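# Stand the brush upright in the wooden rack's pocket

## Task

Put the brush into the wooden rack's pocket so it stands resting on the pocket's floor, facing the way the reference picture named manual shows; the rack must still be upright on the table and nothing may be tipped over.

## Robot and tools

Robot: two arms, left_arm and right_arm, each with six joints and a two-finger gripper. In every row and every per-joint list the order is waist, shoulder, elbow, wrist pitch, wrist yaw, wrist roll, then the gripper opening. A row always has 14 numbers: left_arm's 7 first, then right_arm's 7, even when only one arm is meant to move.

Frames: the scene frame has its origin at table-top height, midway between the nominal arm bases, +z up, +x out over the table, left_arm on the +y side (these names do not match image left/right). Real bases: left_arm at (+0.003, +0.308, +0.040) m, right_arm at (-0.009, -0.317, +0.018) m, both turned only slightly about z. Hand positions, quaternions, velocities and wrist-camera poses in results are in each arm's own base frame; fixed cameras and the table are in the scene frame. Reported hand poses may be wrong by a few centimetres, worse at long reach. end_effector_position is the point between the finger pads, about 1 cm short of the fingertips; fingers point along the gripper's +z and close along its y.

Joint ranges (radians, absolute angles): waist -2.880 to 2.880, shoulder 0.000 to 3.142, elbow 0.000 to 3.019, wrist pitch -1.693 to 1.571, wrist yaw -1.571 to 1.571, wrist roll -2.094 to 2.094. Actual ends can differ by up to 0.084 rad. A target more than 0.084 rad outside a range, and further out than the current angle, makes the call get rejected; targets beyond a real end are clipped and reported as "joint sent to its limit". Opening is an absolute command from -1 (closed) to +1 (fully open, 0.094 m between pads).

Tools:
- execute_actions(actions, cameras): actions is a list of actions; each action is a list of up to 15 rows, one per 1/30 s step, and a short action repeats its final row to fill 15 steps. Every joint number is an absolute target angle in radians, not an offset. Images return only if actions is empty or cameras names them (["all"] for all, [] for none).
- move(target, speed, blend, opening_speed, grip_force, blocking, cameras): target is one 14-number row or a list of up to 15 such rows, absolute joint angles plus openings. All joints travel in sync, so grippers follow curves, and nothing avoids obstacles or the other arm. speed (0.01 to 12.57 rad/s, default 0.5) caps the joint with the longest way to go; one value or one per target. blend (rad) rounds corners between listed targets; 0 stops at each. opening_speed (0.2 or more, per second on the -1..+1 scale) ramps the gripper gradually. grip_force is newtons per pad, 10 to 50, one number or one per arm, and persists; lower forces close slowly. blocking=false returns early while the move continues; a new move replaces it. The result adds a move: line such as done, off_target (resting more than 0.035 rad away), moving, held or fault.
- wait(seconds 0 to 10, cameras): lets time pass holding last commands.
- stop(cameras): brakes a running move.
- zoom_image(camera, region [x0,y0,x1,y1] pixels, max 504x504): enlarges part of the latest image from cam_head_left, cam_head_right, cam_left_wrist or cam_right_wrist (each 672x504).
- show_instructions(): shows the reference image(s).
- finished_scene(scene): ends the current scene, given its number; irreversible.

Results: Joint positions and Joint velocities (rad, rad/s, gripper gap in m); Joint targets are the angles currently being driven toward — resend them to hold a joint still. Tool commands shows gripper commands; to keep a gripper unchanged resend its current command, since 0 means half open. grip_measured reads the finger opening on the command scale, a little wide when empty and up to about 0.064 below a hard part's width under full squeeze. grip_effort_nm is a rough gripper-motor effort (negative = closing), not pad force. Joint torques are raw drive outputs including arm weight; elbow and wrist pitch readings wrap at ±28 N m. "joint command not followed" means the clearance check altered some steps.

Motion limits: each step a joint's target may lead its measured angle only by a fixed amount (0.716 waist/shoulder, 0.645 elbow, 0.69 wrist pitch, 1.84 wrist yaw, 3.24 wrist roll), and targets putting a gripper over 110 mm from its current spot are scaled back. Small moves may not start at all.

Cautions: avoid arm-to-arm contact, including one gripper closing on the other's fingers; a moderate hit can end the scene. Don't strike the table, rack or camera stand, don't drop a held object or release it while moving, and keep everything on the table. Faster moves and targets deeper past contact push harder. Holding loads or straining toward unreachable poses heats motors; at 100 °C an arm goes limp for 30 s or more (watch for MOTOR HOT). Loose objects may occasionally get nudged. The result must hold once the robot lets go.

Each tool is called after ">>>" as name(argument=value, ...), one argument or row to a line, values as JSON.

Reference images:

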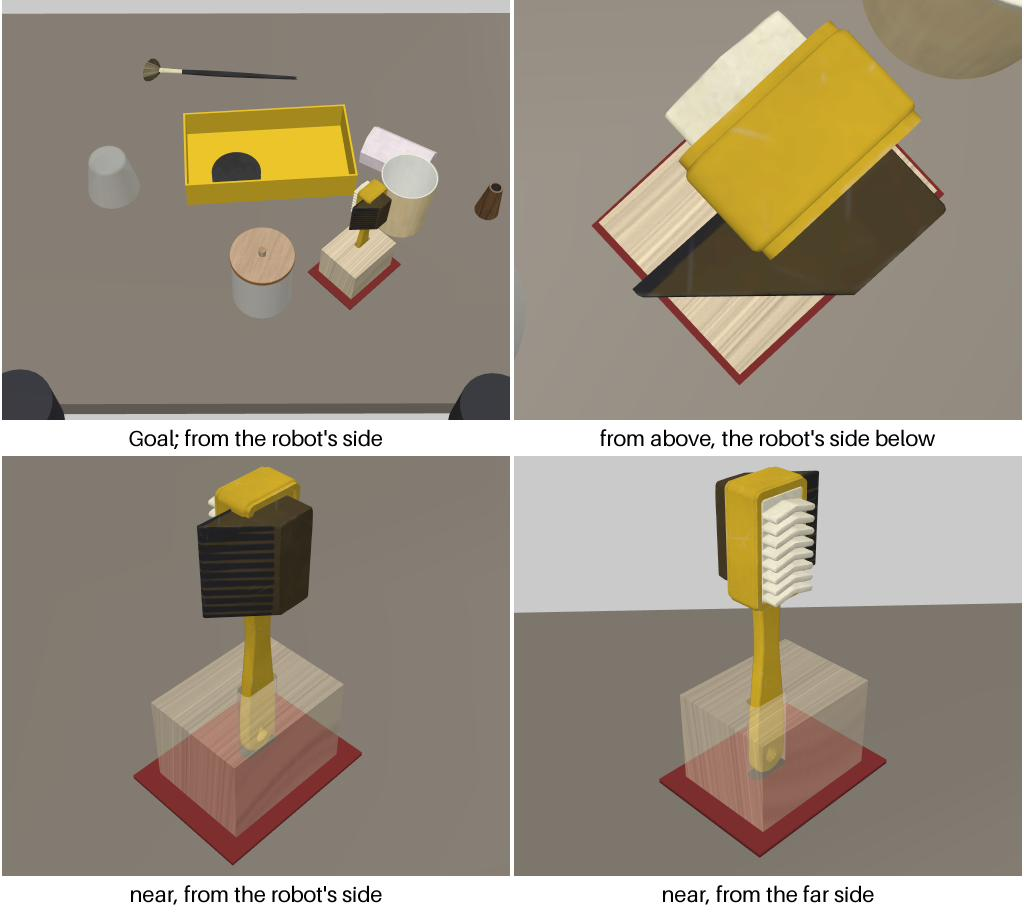

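## Session

>>> execute_actions(
  actions=[],
)

Scene clock: 0.00 s.
left_arm: end_effector_position=(+0.4288, +0.4240, +0.2427) grip_measured=+1.000 grip_effort_nm=n/a end_effector_quat_wxyz=(+0.638, -0.527, +0.559, +0.051) | right_arm: end_effector_position=(+0.3433, +0.2746, +0.3827) grip_measured=+1.000 grip_effort_nm=n/a end_effector_quat_wxyz=(+0.560, -0.211, +0.622, +0.504)
Joint positions: left_arm=[0.759 1.471 0.837 0.45 -0.076 -0.691 0.094] | right_arm=[0.449 0.945 0.597 0.514 -0.604 0.501 0.094]
Joint velocities: within noise
Joint torques (N m): no reading
Heat: left arm: hottest waist 34 °C; right arm: hottest gripper 32 °C.
Joint targets: left_arm=[0.759 1.466 0.864 0.457 -0.076 -0.690] | right_arm=[0.449 0.946 0.621 0.518 -0.604 0.501]
Tool commands: left_gripper/opening=+1.0 right_gripper/opening=+1.0

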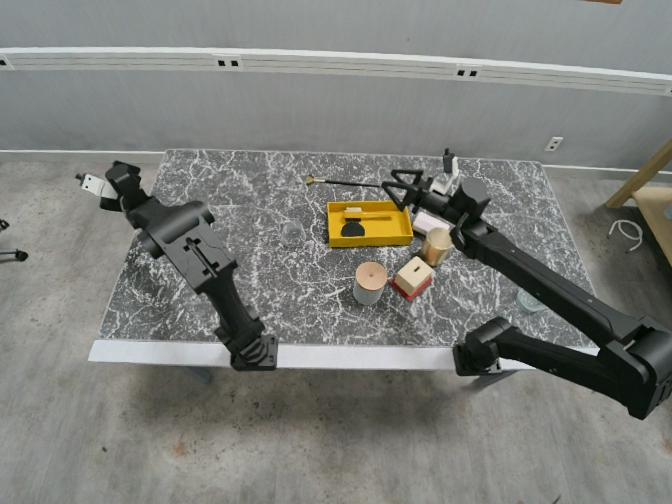

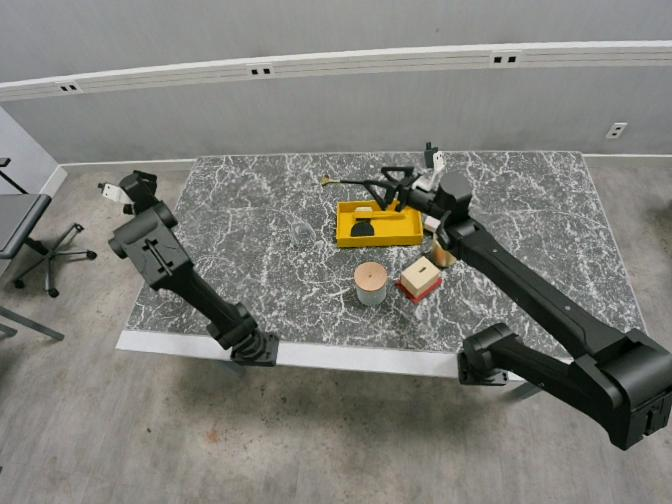

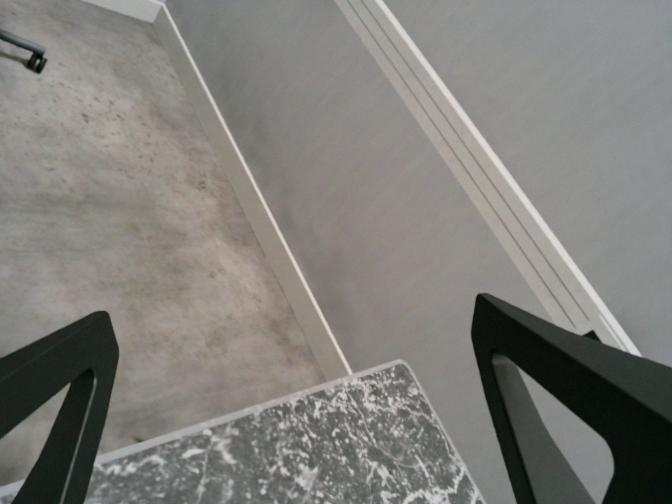

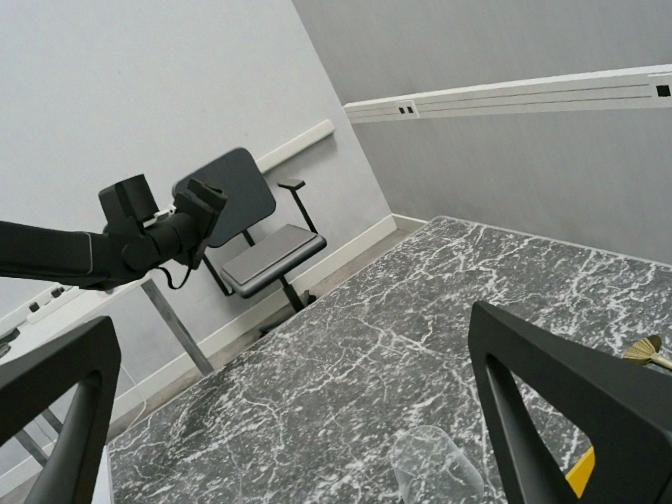

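>>> zoom_image(
  camera="cam_head_left",
  region=[280, 160, 480, 310],
)

>>> zoom_image(
  camera="cam_head_right",
  region=[280, 160, 480, 310],
)

Scaled by 2.520 from the camera's 672x504 image, which has a finer 960x720 frame.

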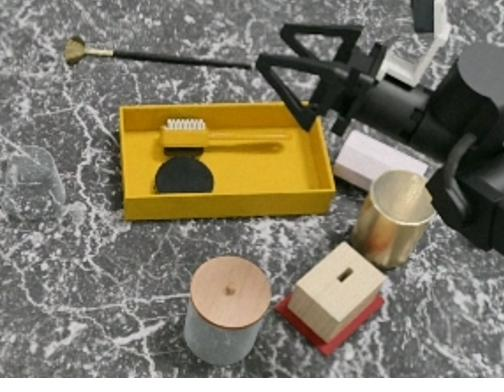

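Scaled by 2.520 from the camera's 672x504 image, which has a finer 960x720 frame.

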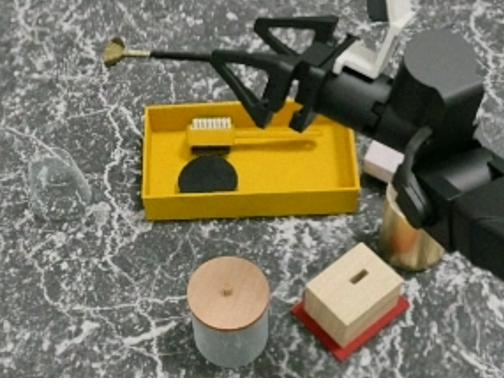

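>>> move(
  target=[0.759,1.471,0.837,0.45,-0.076,-0.691,1,0.449,0.945,1.1,0.514,-0.604,0.501,1],
  speed=1.2,
)

>>> move(
  target=[0.759,1.471,0.837,0.45,-0.076,-0.691,1,0.449,0.945,1.1,-1.5,0,0,1],
  speed=1.5,
)

>>> move(
  target=[0.759,1.471,0.837,0.45,-0.076,-0.691,1,0.449,1.3,1.1,-1.5,0,0,1],
  speed=1.2,
  cameras=["all"],
)

Scene clock: 22.67 s.
left_arm: end_effector_position=(+0.4288, +0.4240, +0.2427) grip_measured=+1.000 grip_effort_nm=0.02 end_effector_quat_wxyz=(+0.638, -0.527, +0.559, +0.051) | right_arm: end_effector_position=(+0.3241, +0.2653, +0.6522) grip_measured=+1.000 grip_effort_nm=0.01 end_effector_quat_wxyz=(+0.697, -0.254, +0.437, +0.509)
Joint positions: left_arm=[0.759 1.471 0.837 0.45 -0.076 -0.691 0.094] | right_arm=[0.449 0.939 1.062 0.514 -0.604 0.501 0.094]
Joint torques (N m): left_arm=[1.03 -9.93 7.51 1.87 0.03 0.17] | right_arm=[0.85 -4.72 14.09 1.55 0.13 0.05]
Heat: left arm: hottest waist 34 °C; right arm: hottest elbow 35 °C.
Joint targets: left_arm=[0.759 1.471 0.837 0.450 -0.076 -0.691] | right_arm=[0.449 0.945 1.100 0.514 -0.604 0.501]
move: off_target (right_arm); right_arm: the elbow is farthest, 0.038 rad from its target

Scene clock: 25.00 s.
left_arm: end_effector_position=(+0.4288, +0.4240, +0.2427) grip_measured=+1.000 grip_effort_nm=0.02 end_effector_quat_wxyz=(+0.638, -0.527, +0.559, +0.051) | right_arm: end_effector_position=(+0.2542, +0.1226, +0.2802) grip_measured=+1.000 grip_effort_nm=0.00 end_effector_quat_wxyz=(+0.098, -0.217, +0.971, +0.025)
Joint positions: left_arm=[0.759 1.471 0.837 0.45 -0.076 -0.691 0.094] | right_arm=[0.449 0.939 1.062 -1.49 -0.003 0.011 0.094]
Joint torques (N m): left_arm=[1.14 -9.93 7.47 1.83 0.02 0.18] | right_arm=[1.32 -3.31 13.64 0.62 0.11 -0.04]
Heat: left arm: hottest waist 34 °C; right arm: hottest elbow 36 °C.
Joint targets: left_arm=[0.759 1.471 0.837 0.450 -0.076 -0.691] | right_arm=[0.449 0.945 1.100 -1.500 0.000 0.000]
move: off_target (right_arm); right_arm: the elbow is farthest, 0.038 rad from its target

Scene clock: 26.00 s.
left_arm: end_effector_position=(+0.4288, +0.4240, +0.2427) grip_measured=+1.000 grip_effort_nm=0.02 end_effector_quat_wxyz=(+0.638, -0.527, +0.559, +0.051) | right_arm: end_effector_position=(+0.2871, +0.1385, +0.1776) grip_measured=+1.000 grip_effort_nm=0.00 end_effector_quat_wxyz=(-0.081, -0.217, +0.973, -0.017)
Joint positions: left_arm=[0.759 1.471 0.837 0.45 -0.076 -0.691 0.094] | right_arm=[0.449 1.307 1.065 -1.494 -0.003 0.01 0.094]
Joint torques (N m): left_arm=[1.2 -9.76 7.46 1.8 0.01 0.16] | right_arm=[0.73 -9.93 12.44 -0.1 0.11 -0.04]
Heat: left arm: hottest waist 34 °C; right arm: hottest elbow 36 °C.
Joint targets: left_arm=[0.759 1.471 0.837 0.450 -0.076 -0.691] | right_arm=[0.449 1.300 1.100 -1.500 0.000 0.000]
move: done

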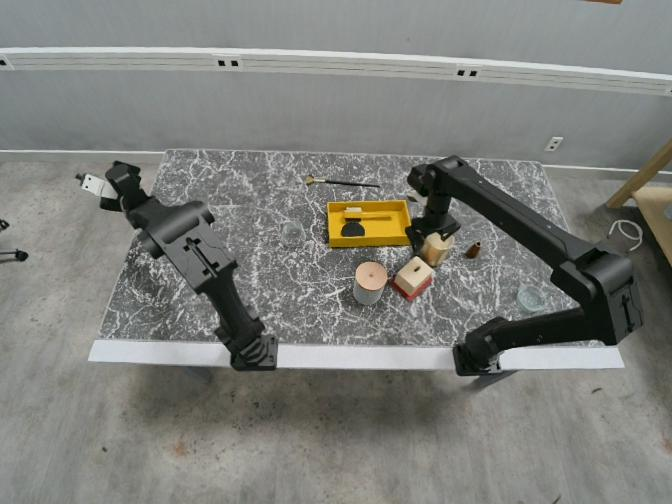

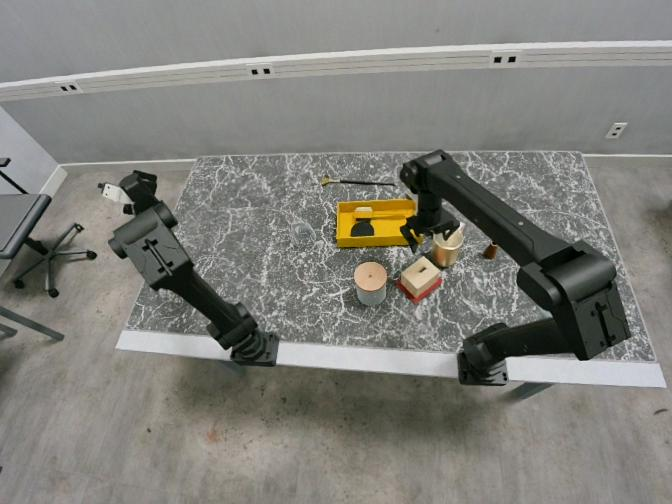

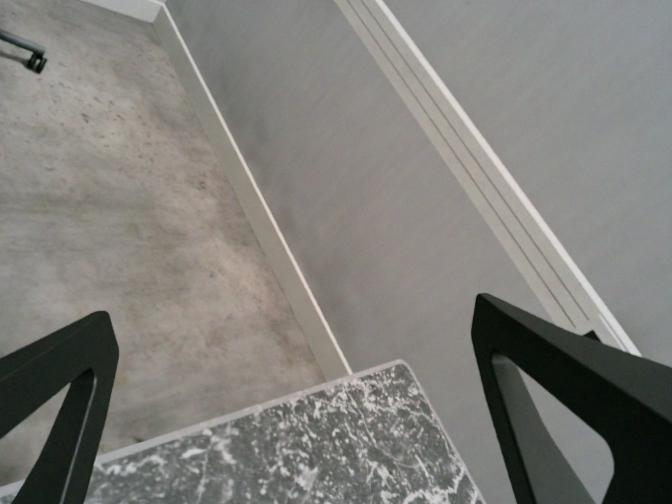

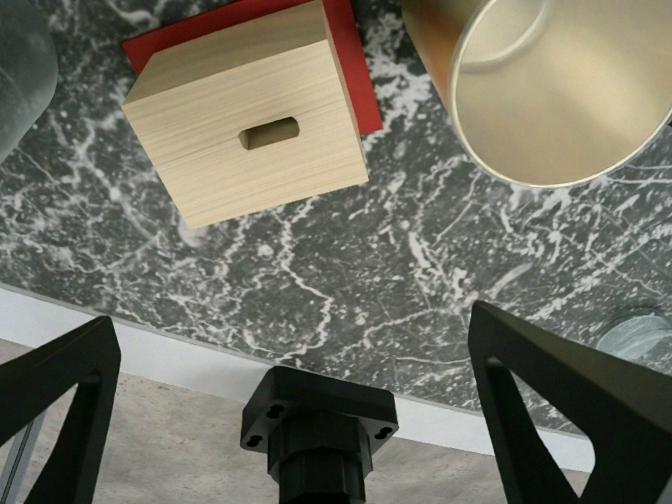

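>>> move(
  target=[0.759,1.471,0.837,0.45,-0.076,-0.691,1,0.576,1.687,1.72,-1.572,0,-0.995,1],
  speed=1.2,
  cameras=["cam_head_left","cam_right_wrist"],
)

Scene clock: 72.27 s.
left_arm: end_effector_position=(+0.4288, +0.4240, +0.2427) grip_measured=+1.000 grip_effort_nm=0.03 end_effector_quat_wxyz=(+0.638, -0.527, +0.559, +0.051) | right_arm: end_effector_position=(+0.4314, +0.2732, +0.2547) grip_measured=+1.000 grip_effort_nm=-0.01 end_effector_quat_wxyz=(-0.006, +0.699, -0.715, +0.000)
Joint positions: left_arm=[0.759 1.471 0.837 0.45 -0.076 -0.691 0.094] | right_arm=[0.565 1.666 1.671 -1.563 -0.003 -0.985 0.094]
Joint torques (N m): left_arm=[0.97 -9.76 7.45 1.81 0.02 0.18] | right_arm=[1.67 -14.86 14.13 0.09 -0.02 -0.03]
Heat: left arm: hottest waist 33 °C; right arm: hottest elbow 40 °C.
Joint targets: left_arm=[0.759 1.471 0.837 0.450 -0.076 -0.691] | right_arm=[0.576 1.687 1.720 -1.572 0.000 -0.995]
move: off_target (right_arm); right_arm: the elbow is farthest, 0.049 rad from its target
Images, in order (width x height): cam_head_left 672x504, cam_right_wrist 672x504.

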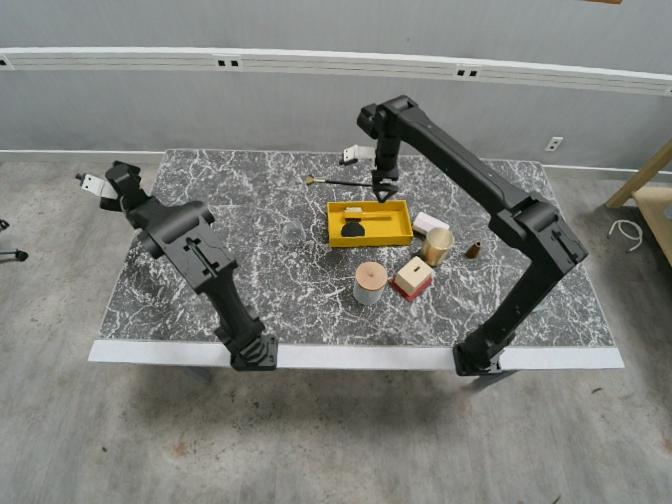

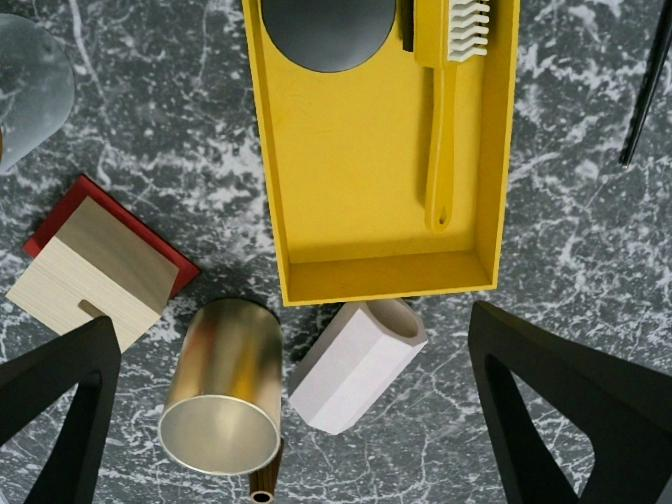

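>>> zoom_image(
  camera="cam_right_wrist",
  region=[370, 0, 540, 250],
)

Scaled by 2.016 from the camera's 672x504 image, which has a finer 960x720 frame.

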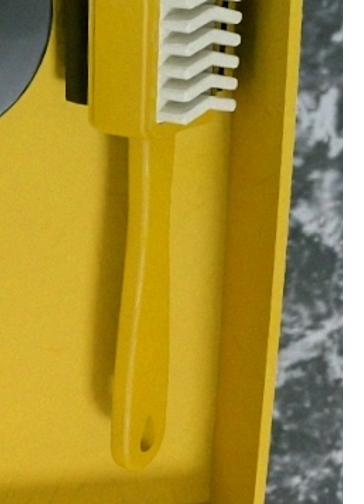

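>>> move(
  target=[0.759,1.471,0.837,0.45,-0.076,-0.691,1,0.631,1.94,2.08,-1.68,0,-0.95,1],
  speed=0.8,
  cameras=["cam_right_wrist"],
)

>>> zoom_image(
  camera="cam_right_wrist",
  region=[200, 30, 560, 300],
)

Scene clock: 116.80 s.
left_arm: end_effector_position=(+0.4288, +0.4240, +0.2427) grip_measured=+1.000 grip_effort_nm=0.02 end_effector_quat_wxyz=(+0.638, -0.527, +0.559, +0.051) | right_arm: end_effector_position=(+0.4864, +0.3494, +0.2547) grip_measured=+1.000 grip_effort_nm=-0.01 end_effector_quat_wxyz=(-0.004, +0.711, -0.703, -0.001)
Joint positions: left_arm=[0.759 1.471 0.837 0.45 -0.076 -0.691 0.094] | right_arm=[0.623 1.926 2.033 -1.671 -0.003 -0.96 0.094]
Joint torques (N m): left_arm=[1.14 -9.99 7.47 1.81 0.03 0.18] | right_arm=[1.03 -20.19 13.75 0.01 -0.01 0.19]
Heat: left arm: hottest waist 33 °C; right arm: hottest elbow 44 °C.
Joint targets: left_arm=[0.759 1.471 0.837 0.450 -0.076 -0.691] | right_arm=[0.631 1.940 2.080 -1.680 0.000 -0.950]
move: off_target (right_arm); right_arm: the elbow is farthest, 0.047 rad from its target
Images, in order (width x height): cam_right_wrist 672x504.

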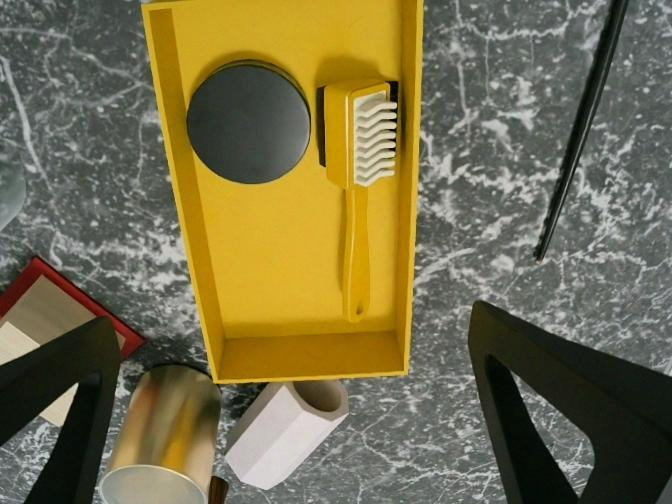

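Scaled by 1.400 from the camera's 672x504 image, which has a finer 960x720 frame.

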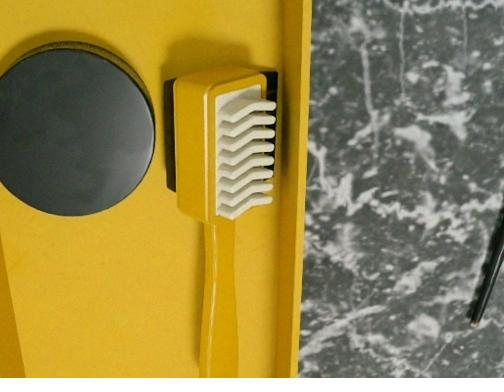

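>>> move(
  target=[0.759,1.471,0.837,0.45,-0.076,-0.691,1,0.58,2.14,1.949,-1.60,0.364,-0.956,0],
  speed=0.7,
  cameras=["all"],
)

>>> zoom_image(
  camera="cam_head_left",
  region=[300, 150, 460, 270],
)

>>> zoom_image(
  camera="cam_head_right",
  region=[300, 150, 460, 270],
)

Scene clock: 140.67 s.
left_arm: end_effector_position=(+0.4288, +0.4240, +0.2427) grip_measured=+1.000 grip_effort_nm=0.02 end_effector_quat_wxyz=(+0.638, -0.527, +0.559, +0.051) | right_arm: end_effector_position=(+0.5343, +0.2815, +0.1019) grip_measured=+0.002 grip_effort_nm=-0.12 end_effector_quat_wxyz=(+0.152, +0.698, -0.683, +0.152)
Joint positions: left_arm=[0.759 1.471 0.837 0.45 -0.076 -0.691 0.094] | right_arm=[0.588 2.148 1.938 -1.609 0.361 -0.96 0.047]
Joint torques (N m): left_arm=[1.08 -9.93 7.54 1.78 0.03 0.17] | right_arm=[-0.44 -24.59 10.24 0.2 0.23 0.13]
Heat: left arm: hottest waist 33 °C; right arm: hottest elbow 46 °C.
Joint targets: left_arm=[0.759 1.471 0.837 0.450 -0.076 -0.691] | right_arm=[0.580 2.140 1.949 -1.600 0.364 -0.956]
move: done

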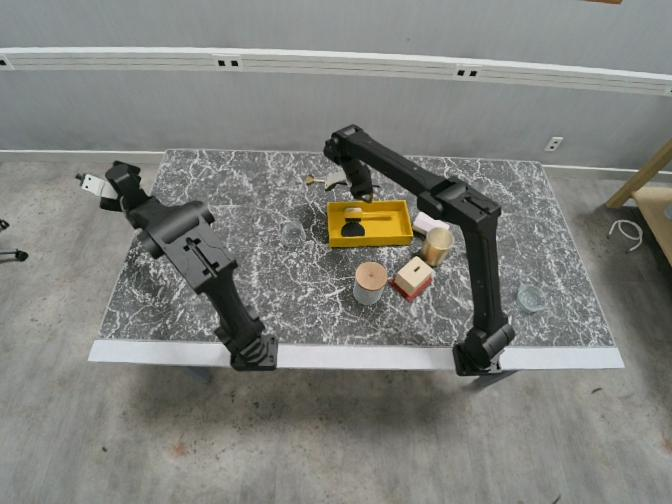

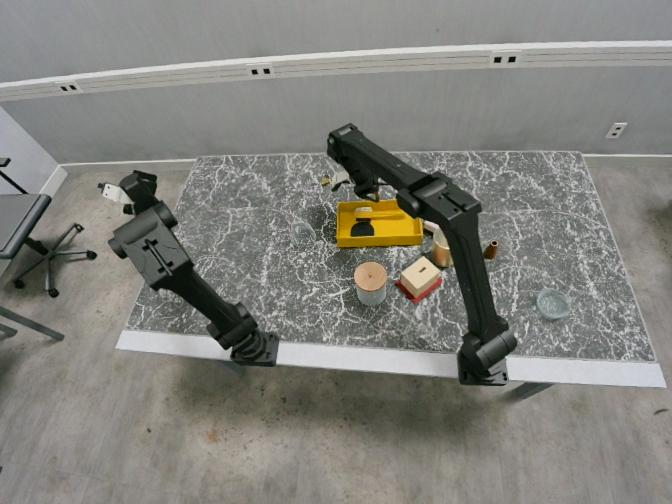

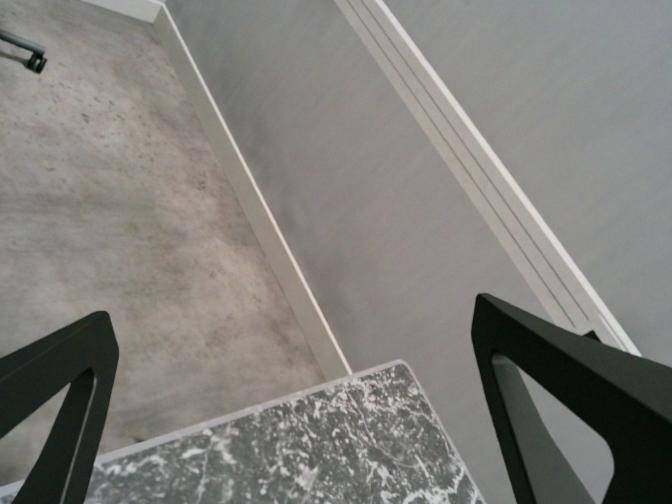

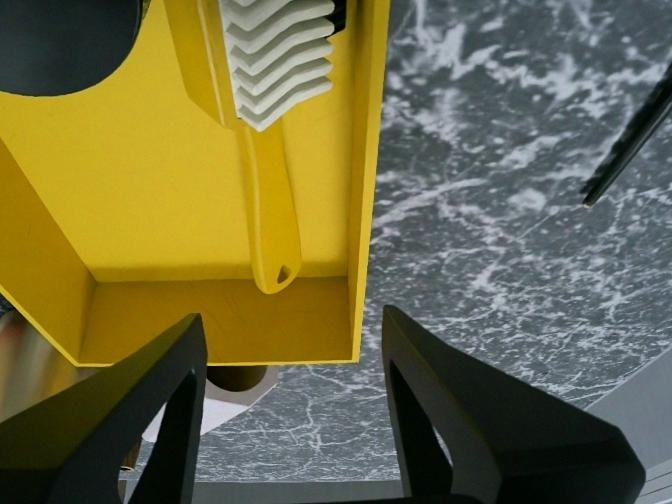

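Scaled by 3.150 from the camera's 672x504 image, which has a finer 960x720 frame.

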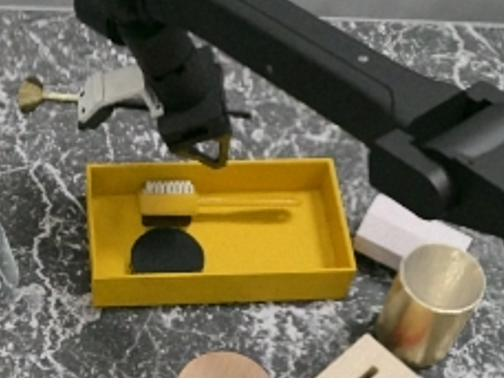

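Scaled by 3.150 from the camera's 672x504 image, which has a finer 960x720 frame.

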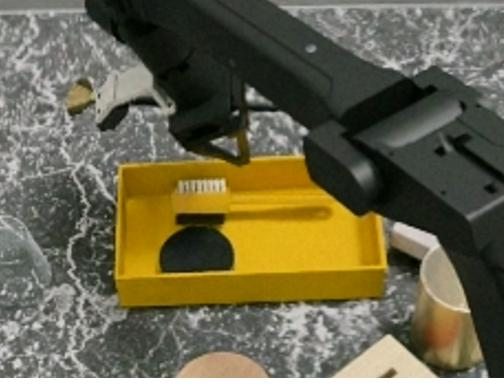

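>>> move(
  target=[0.759,1.471,0.837,0.45,-0.076,-0.691,1,0.602,2.24,1.915,-1.635,0.53,-0.849,-0.15],
  speed=0.5,
  cameras=["cam_head_left","cam_head_right","cam_right_wrist"],
)

>>> zoom_image(
  camera="cam_head_left",
  region=[300, 150, 460, 270],
)

>>> zoom_image(
  camera="cam_head_right",
  region=[300, 150, 460, 270],
)

Scene clock: 149.87 s.
left_arm: end_effector_position=(+0.4288, +0.4240, +0.2427) grip_measured=+1.000 grip_effort_nm=0.02 end_effector_quat_wxyz=(+0.638, -0.527, +0.559, +0.051) | right_arm: end_effector_position=(+0.5386, +0.2530, +0.0588) grip_measured=-0.148 grip_effort_nm=-0.12 end_effector_quat_wxyz=(+0.212, +0.664, -0.679, +0.229)
Joint positions: left_arm=[0.759 1.471 0.837 0.45 -0.076 -0.691 0.094] | right_arm=[0.588 2.231 1.911 -1.623 0.527 -0.86 0.04]
Joint torques (N m): left_arm=[0.97 -9.88 7.49 1.81 0.02 0.16] | right_arm=[2.08 -23.18 9.22 -0.76 0.31 0.13]
Heat: left arm: hottest waist 33 °C; right arm: hottest elbow 45 °C.
Joint targets: left_arm=[0.759 1.471 0.837 0.450 -0.076 -0.691] | right_arm=[0.602 2.240 1.915 -1.635 0.530 -0.849]
move: done
Images, in order (width x height): cam_head_left 672x504, cam_head_right 672x504, cam_right_wrist 672x504.

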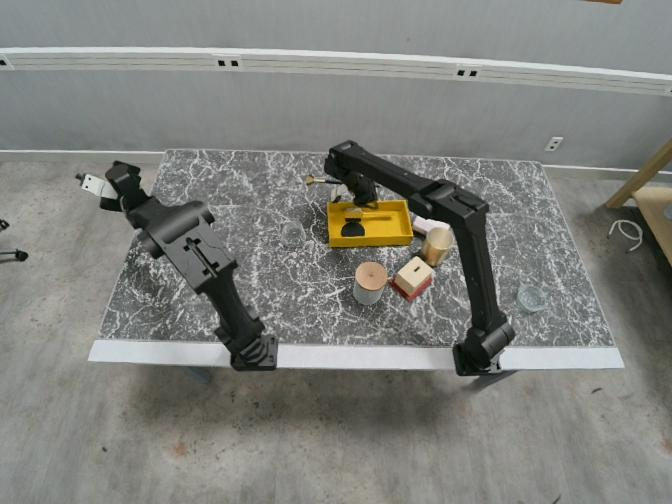

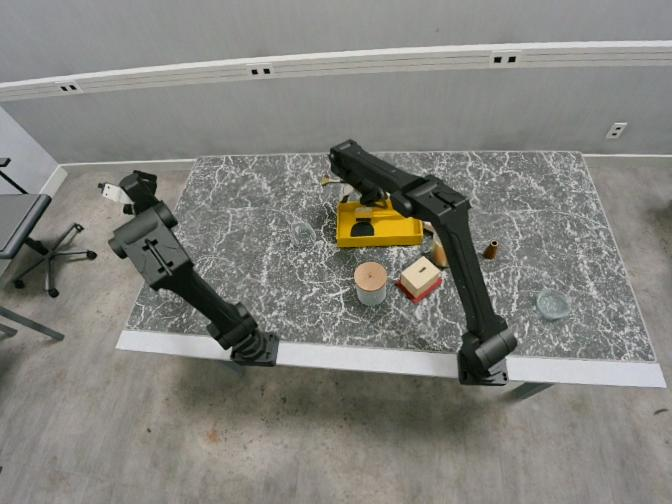

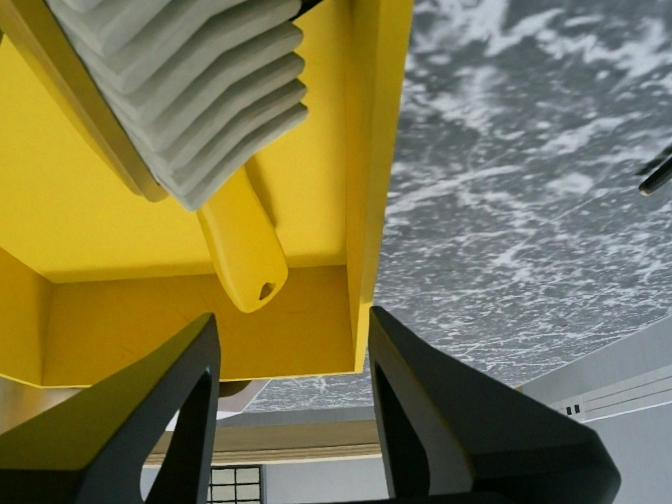

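Scaled by 3.150 from the camera's 672x504 image, which has a finer 960x720 frame.

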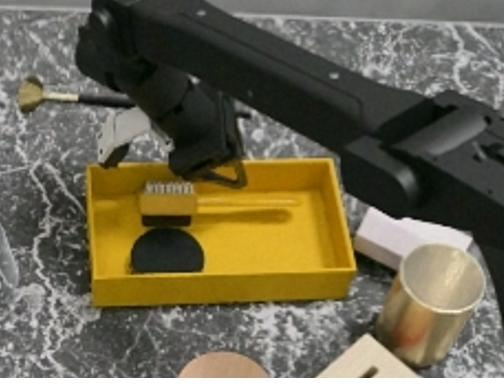

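Scaled by 3.150 from the camera's 672x504 image, which has a finer 960x720 frame.

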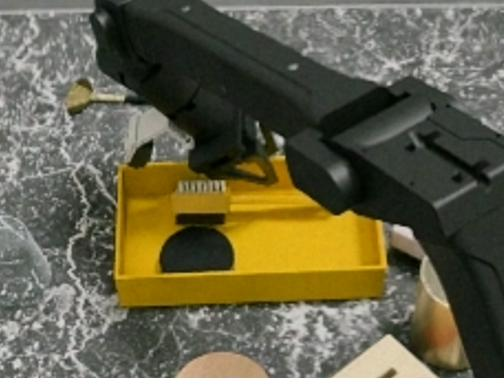

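>>> move(
  target=[0.759,1.471,0.837,0.45,-0.076,-0.691,1,0.632,2.304,1.918,-1.665,0.5735,-0.8,-0.15],
  speed=0.3,
  cameras=["cam_head_left","cam_head_right","cam_right_wrist"],
)

>>> zoom_image(
  camera="cam_head_left",
  region=[320, 180, 420, 255],
)

>>> zoom_image(
  camera="cam_head_right",
  region=[330, 180, 430, 255],
)

Scene clock: 162.07 s.
left_arm: end_effector_position=(+0.4288, +0.4240, +0.2427) grip_measured=+1.000 grip_effort_nm=0.02 end_effector_quat_wxyz=(+0.638, -0.527, +0.559, +0.051) | right_arm: end_effector_position=(+0.5265, +0.2593, +0.0411) grip_measured=-0.148 grip_effort_nm=-0.10 end_effector_quat_wxyz=(+0.241, +0.661, -0.664, +0.253)
Joint positions: left_arm=[0.759 1.471 0.837 0.45 -0.076 -0.691 0.094] | right_arm=[0.62 2.275 1.911 -1.66 0.572 -0.81 0.04]
Joint torques (N m): left_arm=[1.2 -9.82 7.5 1.81 0.04 0.18] | right_arm=[1.14 -21.83 9.1 -0.64 0.29 0.22]
Heat: left arm: hottest waist 33 °C; right arm: hottest elbow 44 °C.
Joint targets: left_arm=[0.759 1.471 0.837 0.450 -0.076 -0.691] | right_arm=[0.632 2.304 1.918 -1.665 0.573 -0.800]
move: done
Images, in order (width x height): cam_head_left 672x504, cam_head_right 672x504, cam_right_wrist 672x504.

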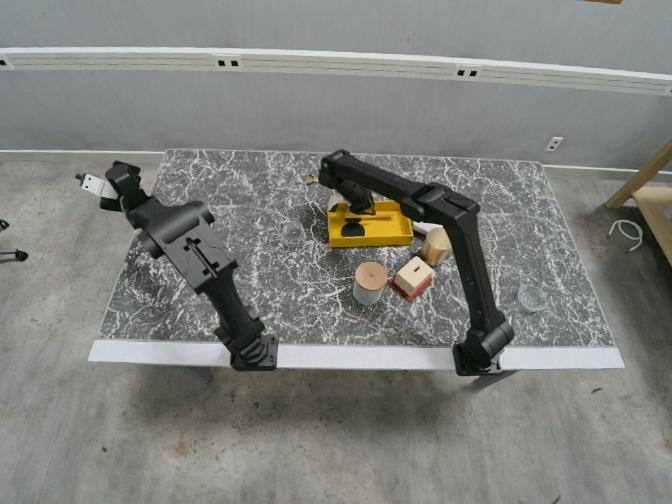

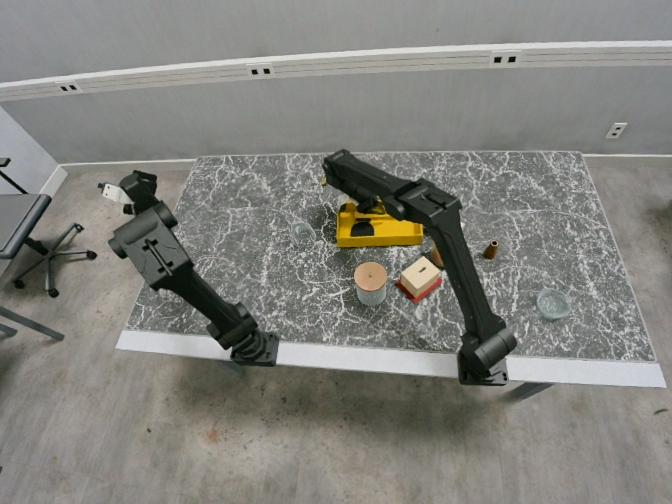

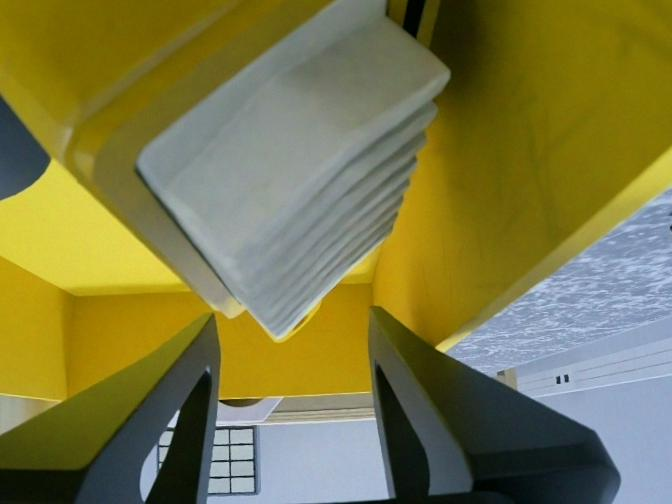

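Scaled by 5.040 from the camera's 672x504 image, which has a finer 960x720 frame.

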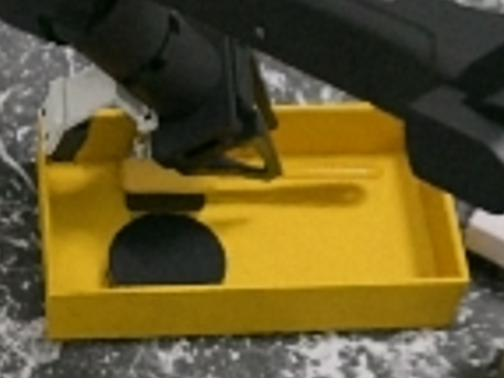

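Scaled by 5.040 from the camera's 672x504 image, which has a finer 960x720 frame.

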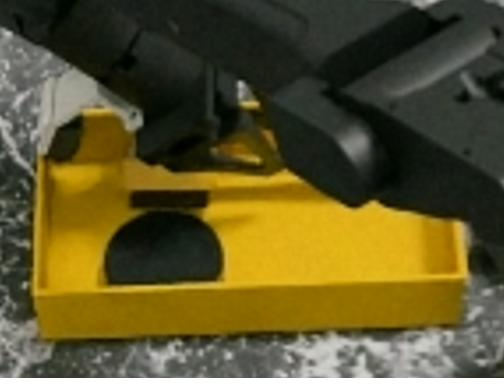

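>>> move(
  target=[0.759,1.471,0.837,0.45,-0.076,-0.691,1,0.634,2.345,1.93,-1.665,0.5735,-0.8,-0.15],
  speed=0.2,
  cameras=["cam_head_left","cam_head_right","cam_right_wrist"],
)

>>> zoom_image(
  camera="cam_head_left",
  region=[320, 180, 420, 255],
)

>>> zoom_image(
  camera="cam_head_right",
  region=[330, 180, 430, 255],
)

Scene clock: 168.47 s.
left_arm: end_effector_position=(+0.4288, +0.4240, +0.2427) grip_measured=+1.000 grip_effort_nm=0.02 end_effector_quat_wxyz=(+0.638, -0.527, +0.559, +0.051) | right_arm: end_effector_position=(+0.5237, +0.2589, +0.0359) grip_measured=-0.148 grip_effort_nm=-0.09 end_effector_quat_wxyz=(+0.249, +0.661, -0.661, +0.252)
Joint positions: left_arm=[0.759 1.471 0.837 0.45 -0.076 -0.691 0.094] | right_arm=[0.622 2.286 1.911 -1.669 0.572 -0.808 0.04]
Joint torques (N m): left_arm=[1.03 -9.99 7.49 1.8 0.03 0.18] | right_arm=[2.32 -19.19 10.07 -0.35 0.3 0.17]
Heat: left arm: hottest waist 33 °C; right arm: hottest elbow 43 °C.
Joint targets: left_arm=[0.759 1.471 0.837 0.450 -0.076 -0.691] | right_arm=[0.634 2.345 1.930 -1.665 0.574 -0.800]
move: off_target (right_arm); right_arm: the shoulder is farthest, 0.059 rad from its target
Images, in order (width x height): cam_head_left 672x504, cam_head_right 672x504, cam_right_wrist 672x504.

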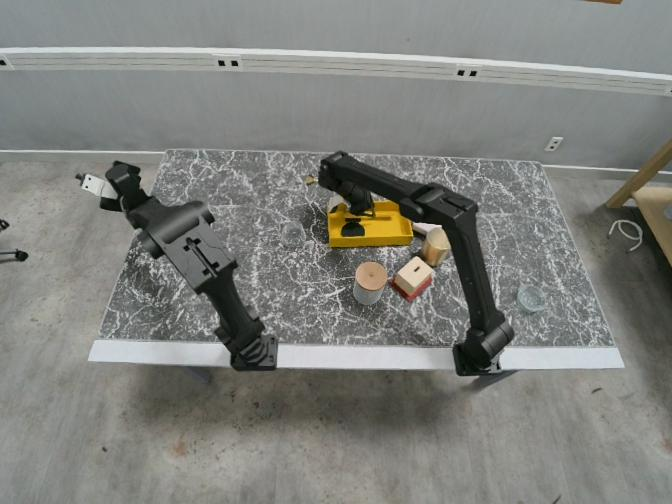

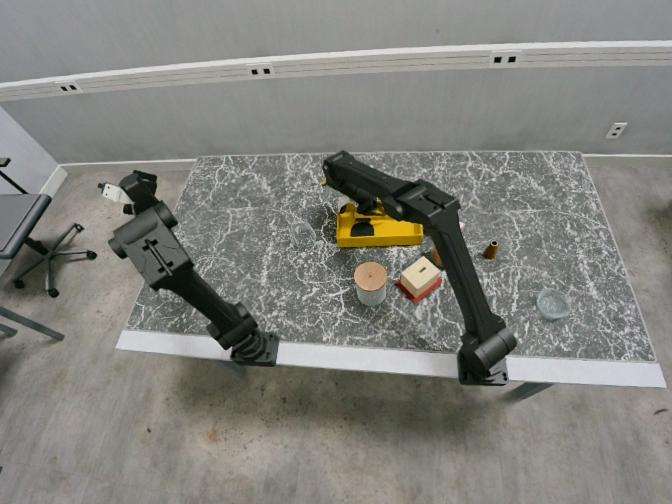

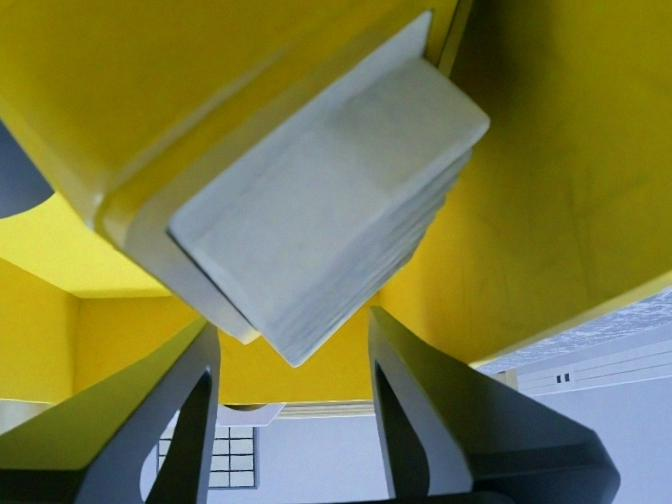

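Scaled by 5.040 from the camera's 672x504 image, which has a finer 960x720 frame.

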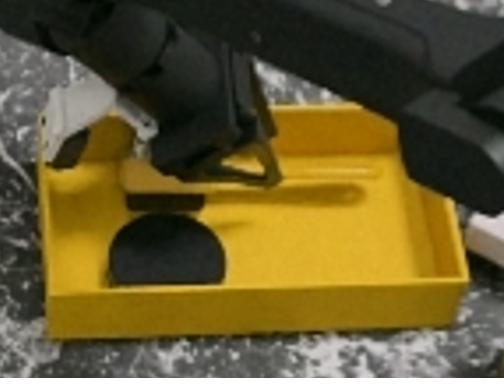

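Scaled by 5.040 from the camera's 672x504 image, which has a finer 960x720 frame.

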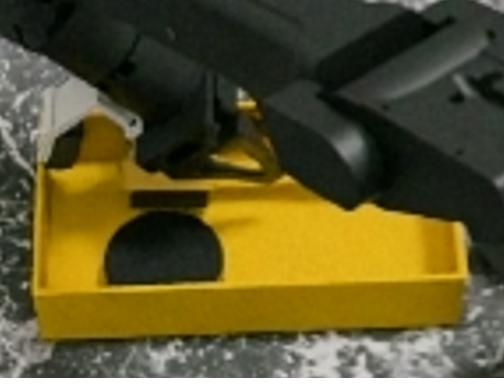

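>>> move(
  target=[0.759,1.471,0.837,0.45,-0.076,-0.691,1,0.622,2.29,1.915,-1.669,0.5735,-0.808,-1],
  speed=0.2,
  opening_speed=0.4,
  grip_force=[50,20],
  cameras=["cam_head_left","cam_right_wrist"],
)

>>> zoom_image(
  camera="cam_head_left",
  region=[320, 180, 420, 255],
)

Scene clock: 175.37 s.
left_arm: end_effector_position=(+0.4288, +0.4240, +0.2427) grip_measured=+1.000 grip_effort_nm=0.02 end_effector_quat_wxyz=(+0.638, -0.527, +0.559, +0.051) | right_arm: end_effector_position=(+0.5237, +0.2589, +0.0363) grip_measured=-0.981 grip_effort_nm=-0.47 end_effector_quat_wxyz=(+0.249, +0.661, -0.661, +0.252)
Joint positions: left_arm=[0.759 1.471 0.837 0.45 -0.076 -0.691 0.094] | right_arm=[0.622 2.285 1.911 -1.669 0.572 -0.808 0.001]
Joint torques (N m): left_arm=[1.26 -9.99 7.49 1.83 0.02 0.17] | right_arm=[0.85 -23.88 8.87 -0.43 0.3 0.09]
Heat: left arm: hottest waist 33 °C; right arm: hottest elbow 43 °C.
Joint targets: left_arm=[0.759 1.471 0.837 0.450 -0.076 -0.691] | right_arm=[0.622 2.290 1.915 -1.669 0.574 -0.808]
grip_force (N): 50, 20
move: done
Images, in order (width x height): cam_head_left 672x504, cam_right_wrist 672x504.

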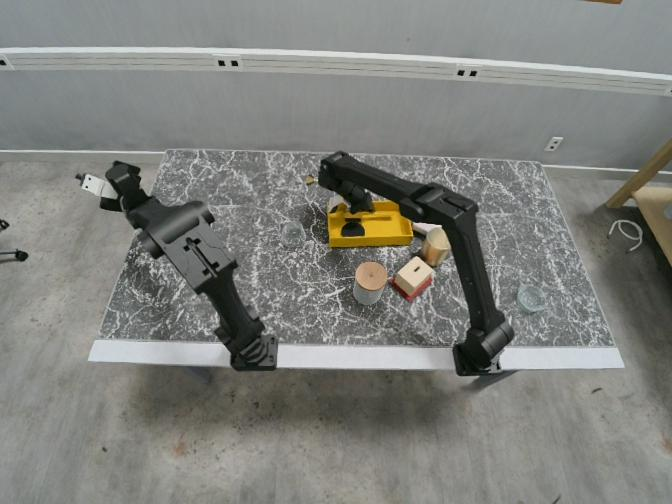

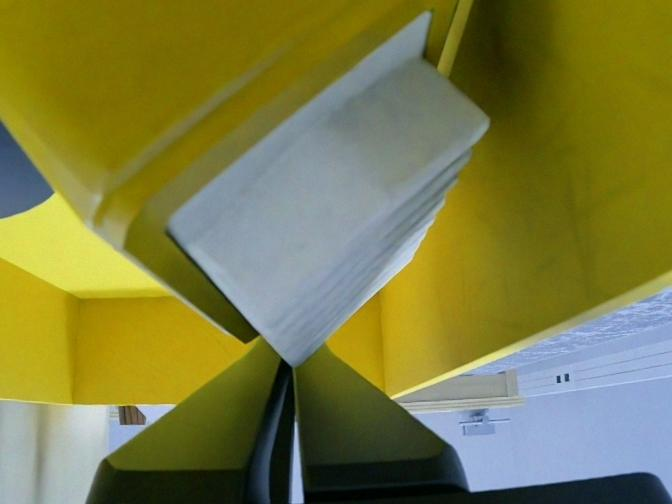

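Scaled by 5.040 from the camera's 672x504 image, which has a finer 960x720 frame.

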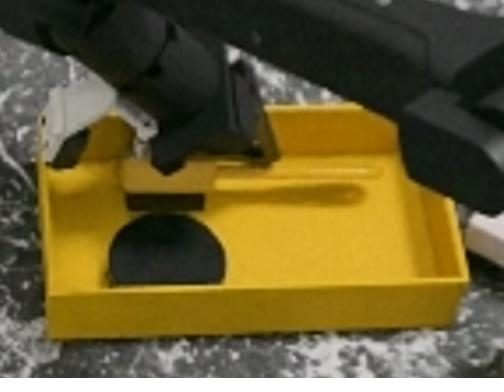

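>>> move(
  target=[
    [0.759,1.471,0.837,0.45,-0.076,-0.691,1,0.622,2.22,1.915,-1.669,0.5735,-0.808,-0.4],
    [0.759,1.471,0.837,0.45,-0.076,-0.691,1,0.628,2.335,1.915,-1.66,0.5735,-0.805,-0.4],
  ],
  speed=0.25,
  cameras=["cam_head_left","cam_head_right","cam_right_wrist"],
)

>>> zoom_image(
  camera="cam_head_left",
  region=[320, 180, 420, 255],
)

>>> zoom_image(
  camera="cam_right_wrist",
  region=[150, 200, 450, 420],
)

Scene clock: 186.27 s.
left_arm: end_effector_position=(+0.4288, +0.4240, +0.2427) grip_measured=+1.000 grip_effort_nm=0.02 end_effector_quat_wxyz=(+0.638, -0.527, +0.559, +0.051) | right_arm: end_effector_position=(+0.5239, +0.2570, +0.0298) grip_measured=-0.402 grip_effort_nm=0.13 end_effector_quat_wxyz=(+0.255, +0.661, -0.660, +0.252)
Joint positions: left_arm=[0.759 1.471 0.837 0.45 -0.076 -0.691 0.094] | right_arm=[0.62 2.298 1.912 -1.669 0.574 -0.807 0.028]
Joint torques (N m): left_arm=[1.03 -10.05 7.49 1.78 0.03 0.16] | right_arm=[2.2 -21.07 8.76 -0.14 0.2 0.13]
Heat: left arm: hottest waist 32 °C; right arm: hottest elbow 42 °C.
Joint targets: left_arm=[0.759 1.471 0.837 0.450 -0.076 -0.691] | right_arm=[0.628 2.335 1.915 -1.660 0.574 -0.805]
grip_force (N): 50, 20
move: off_target (right_arm); right_arm: the shoulder is farthest, 0.037 rad from its target
Images, in order (width x height): cam_head_left 672x504, cam_head_right 672x504, cam_right_wrist 672x504.

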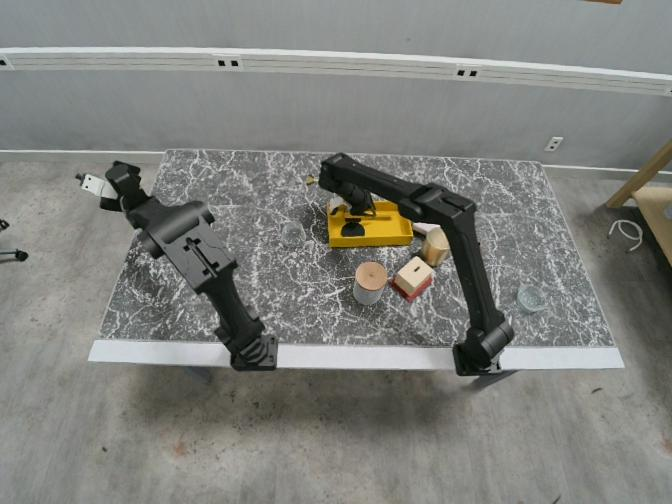

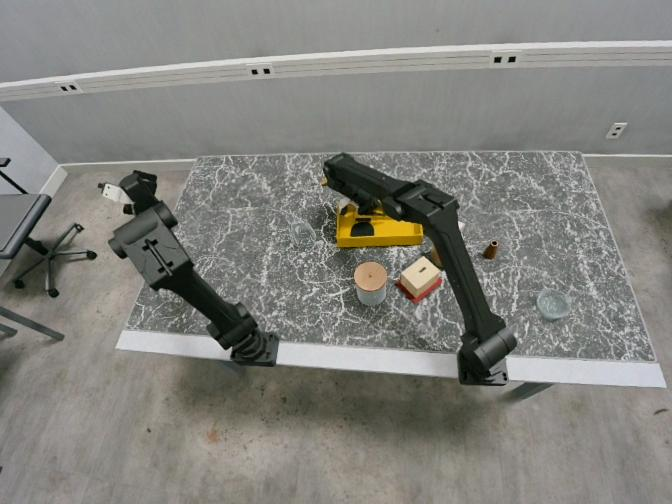

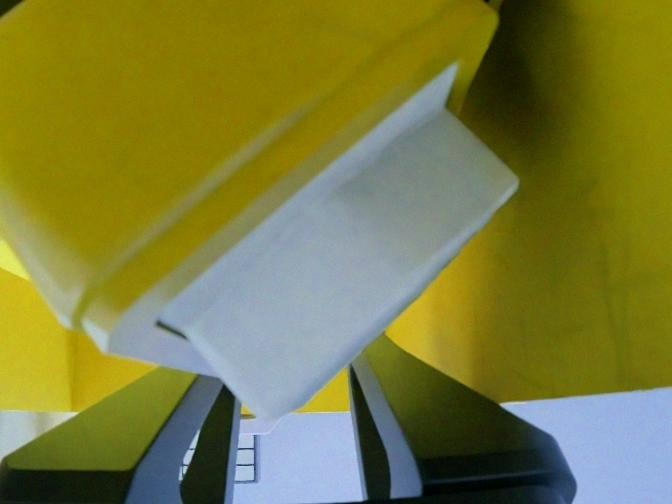

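Scaled by 5.040 from the camera's 672x504 image, which has a finer 960x720 frame.

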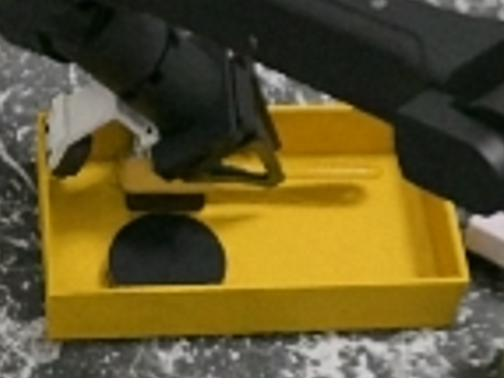

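Scaled by 1.680 from the camera's 672x504 image, which has a finer 960x720 frame.

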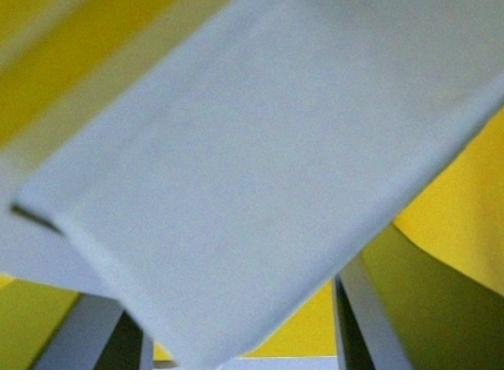

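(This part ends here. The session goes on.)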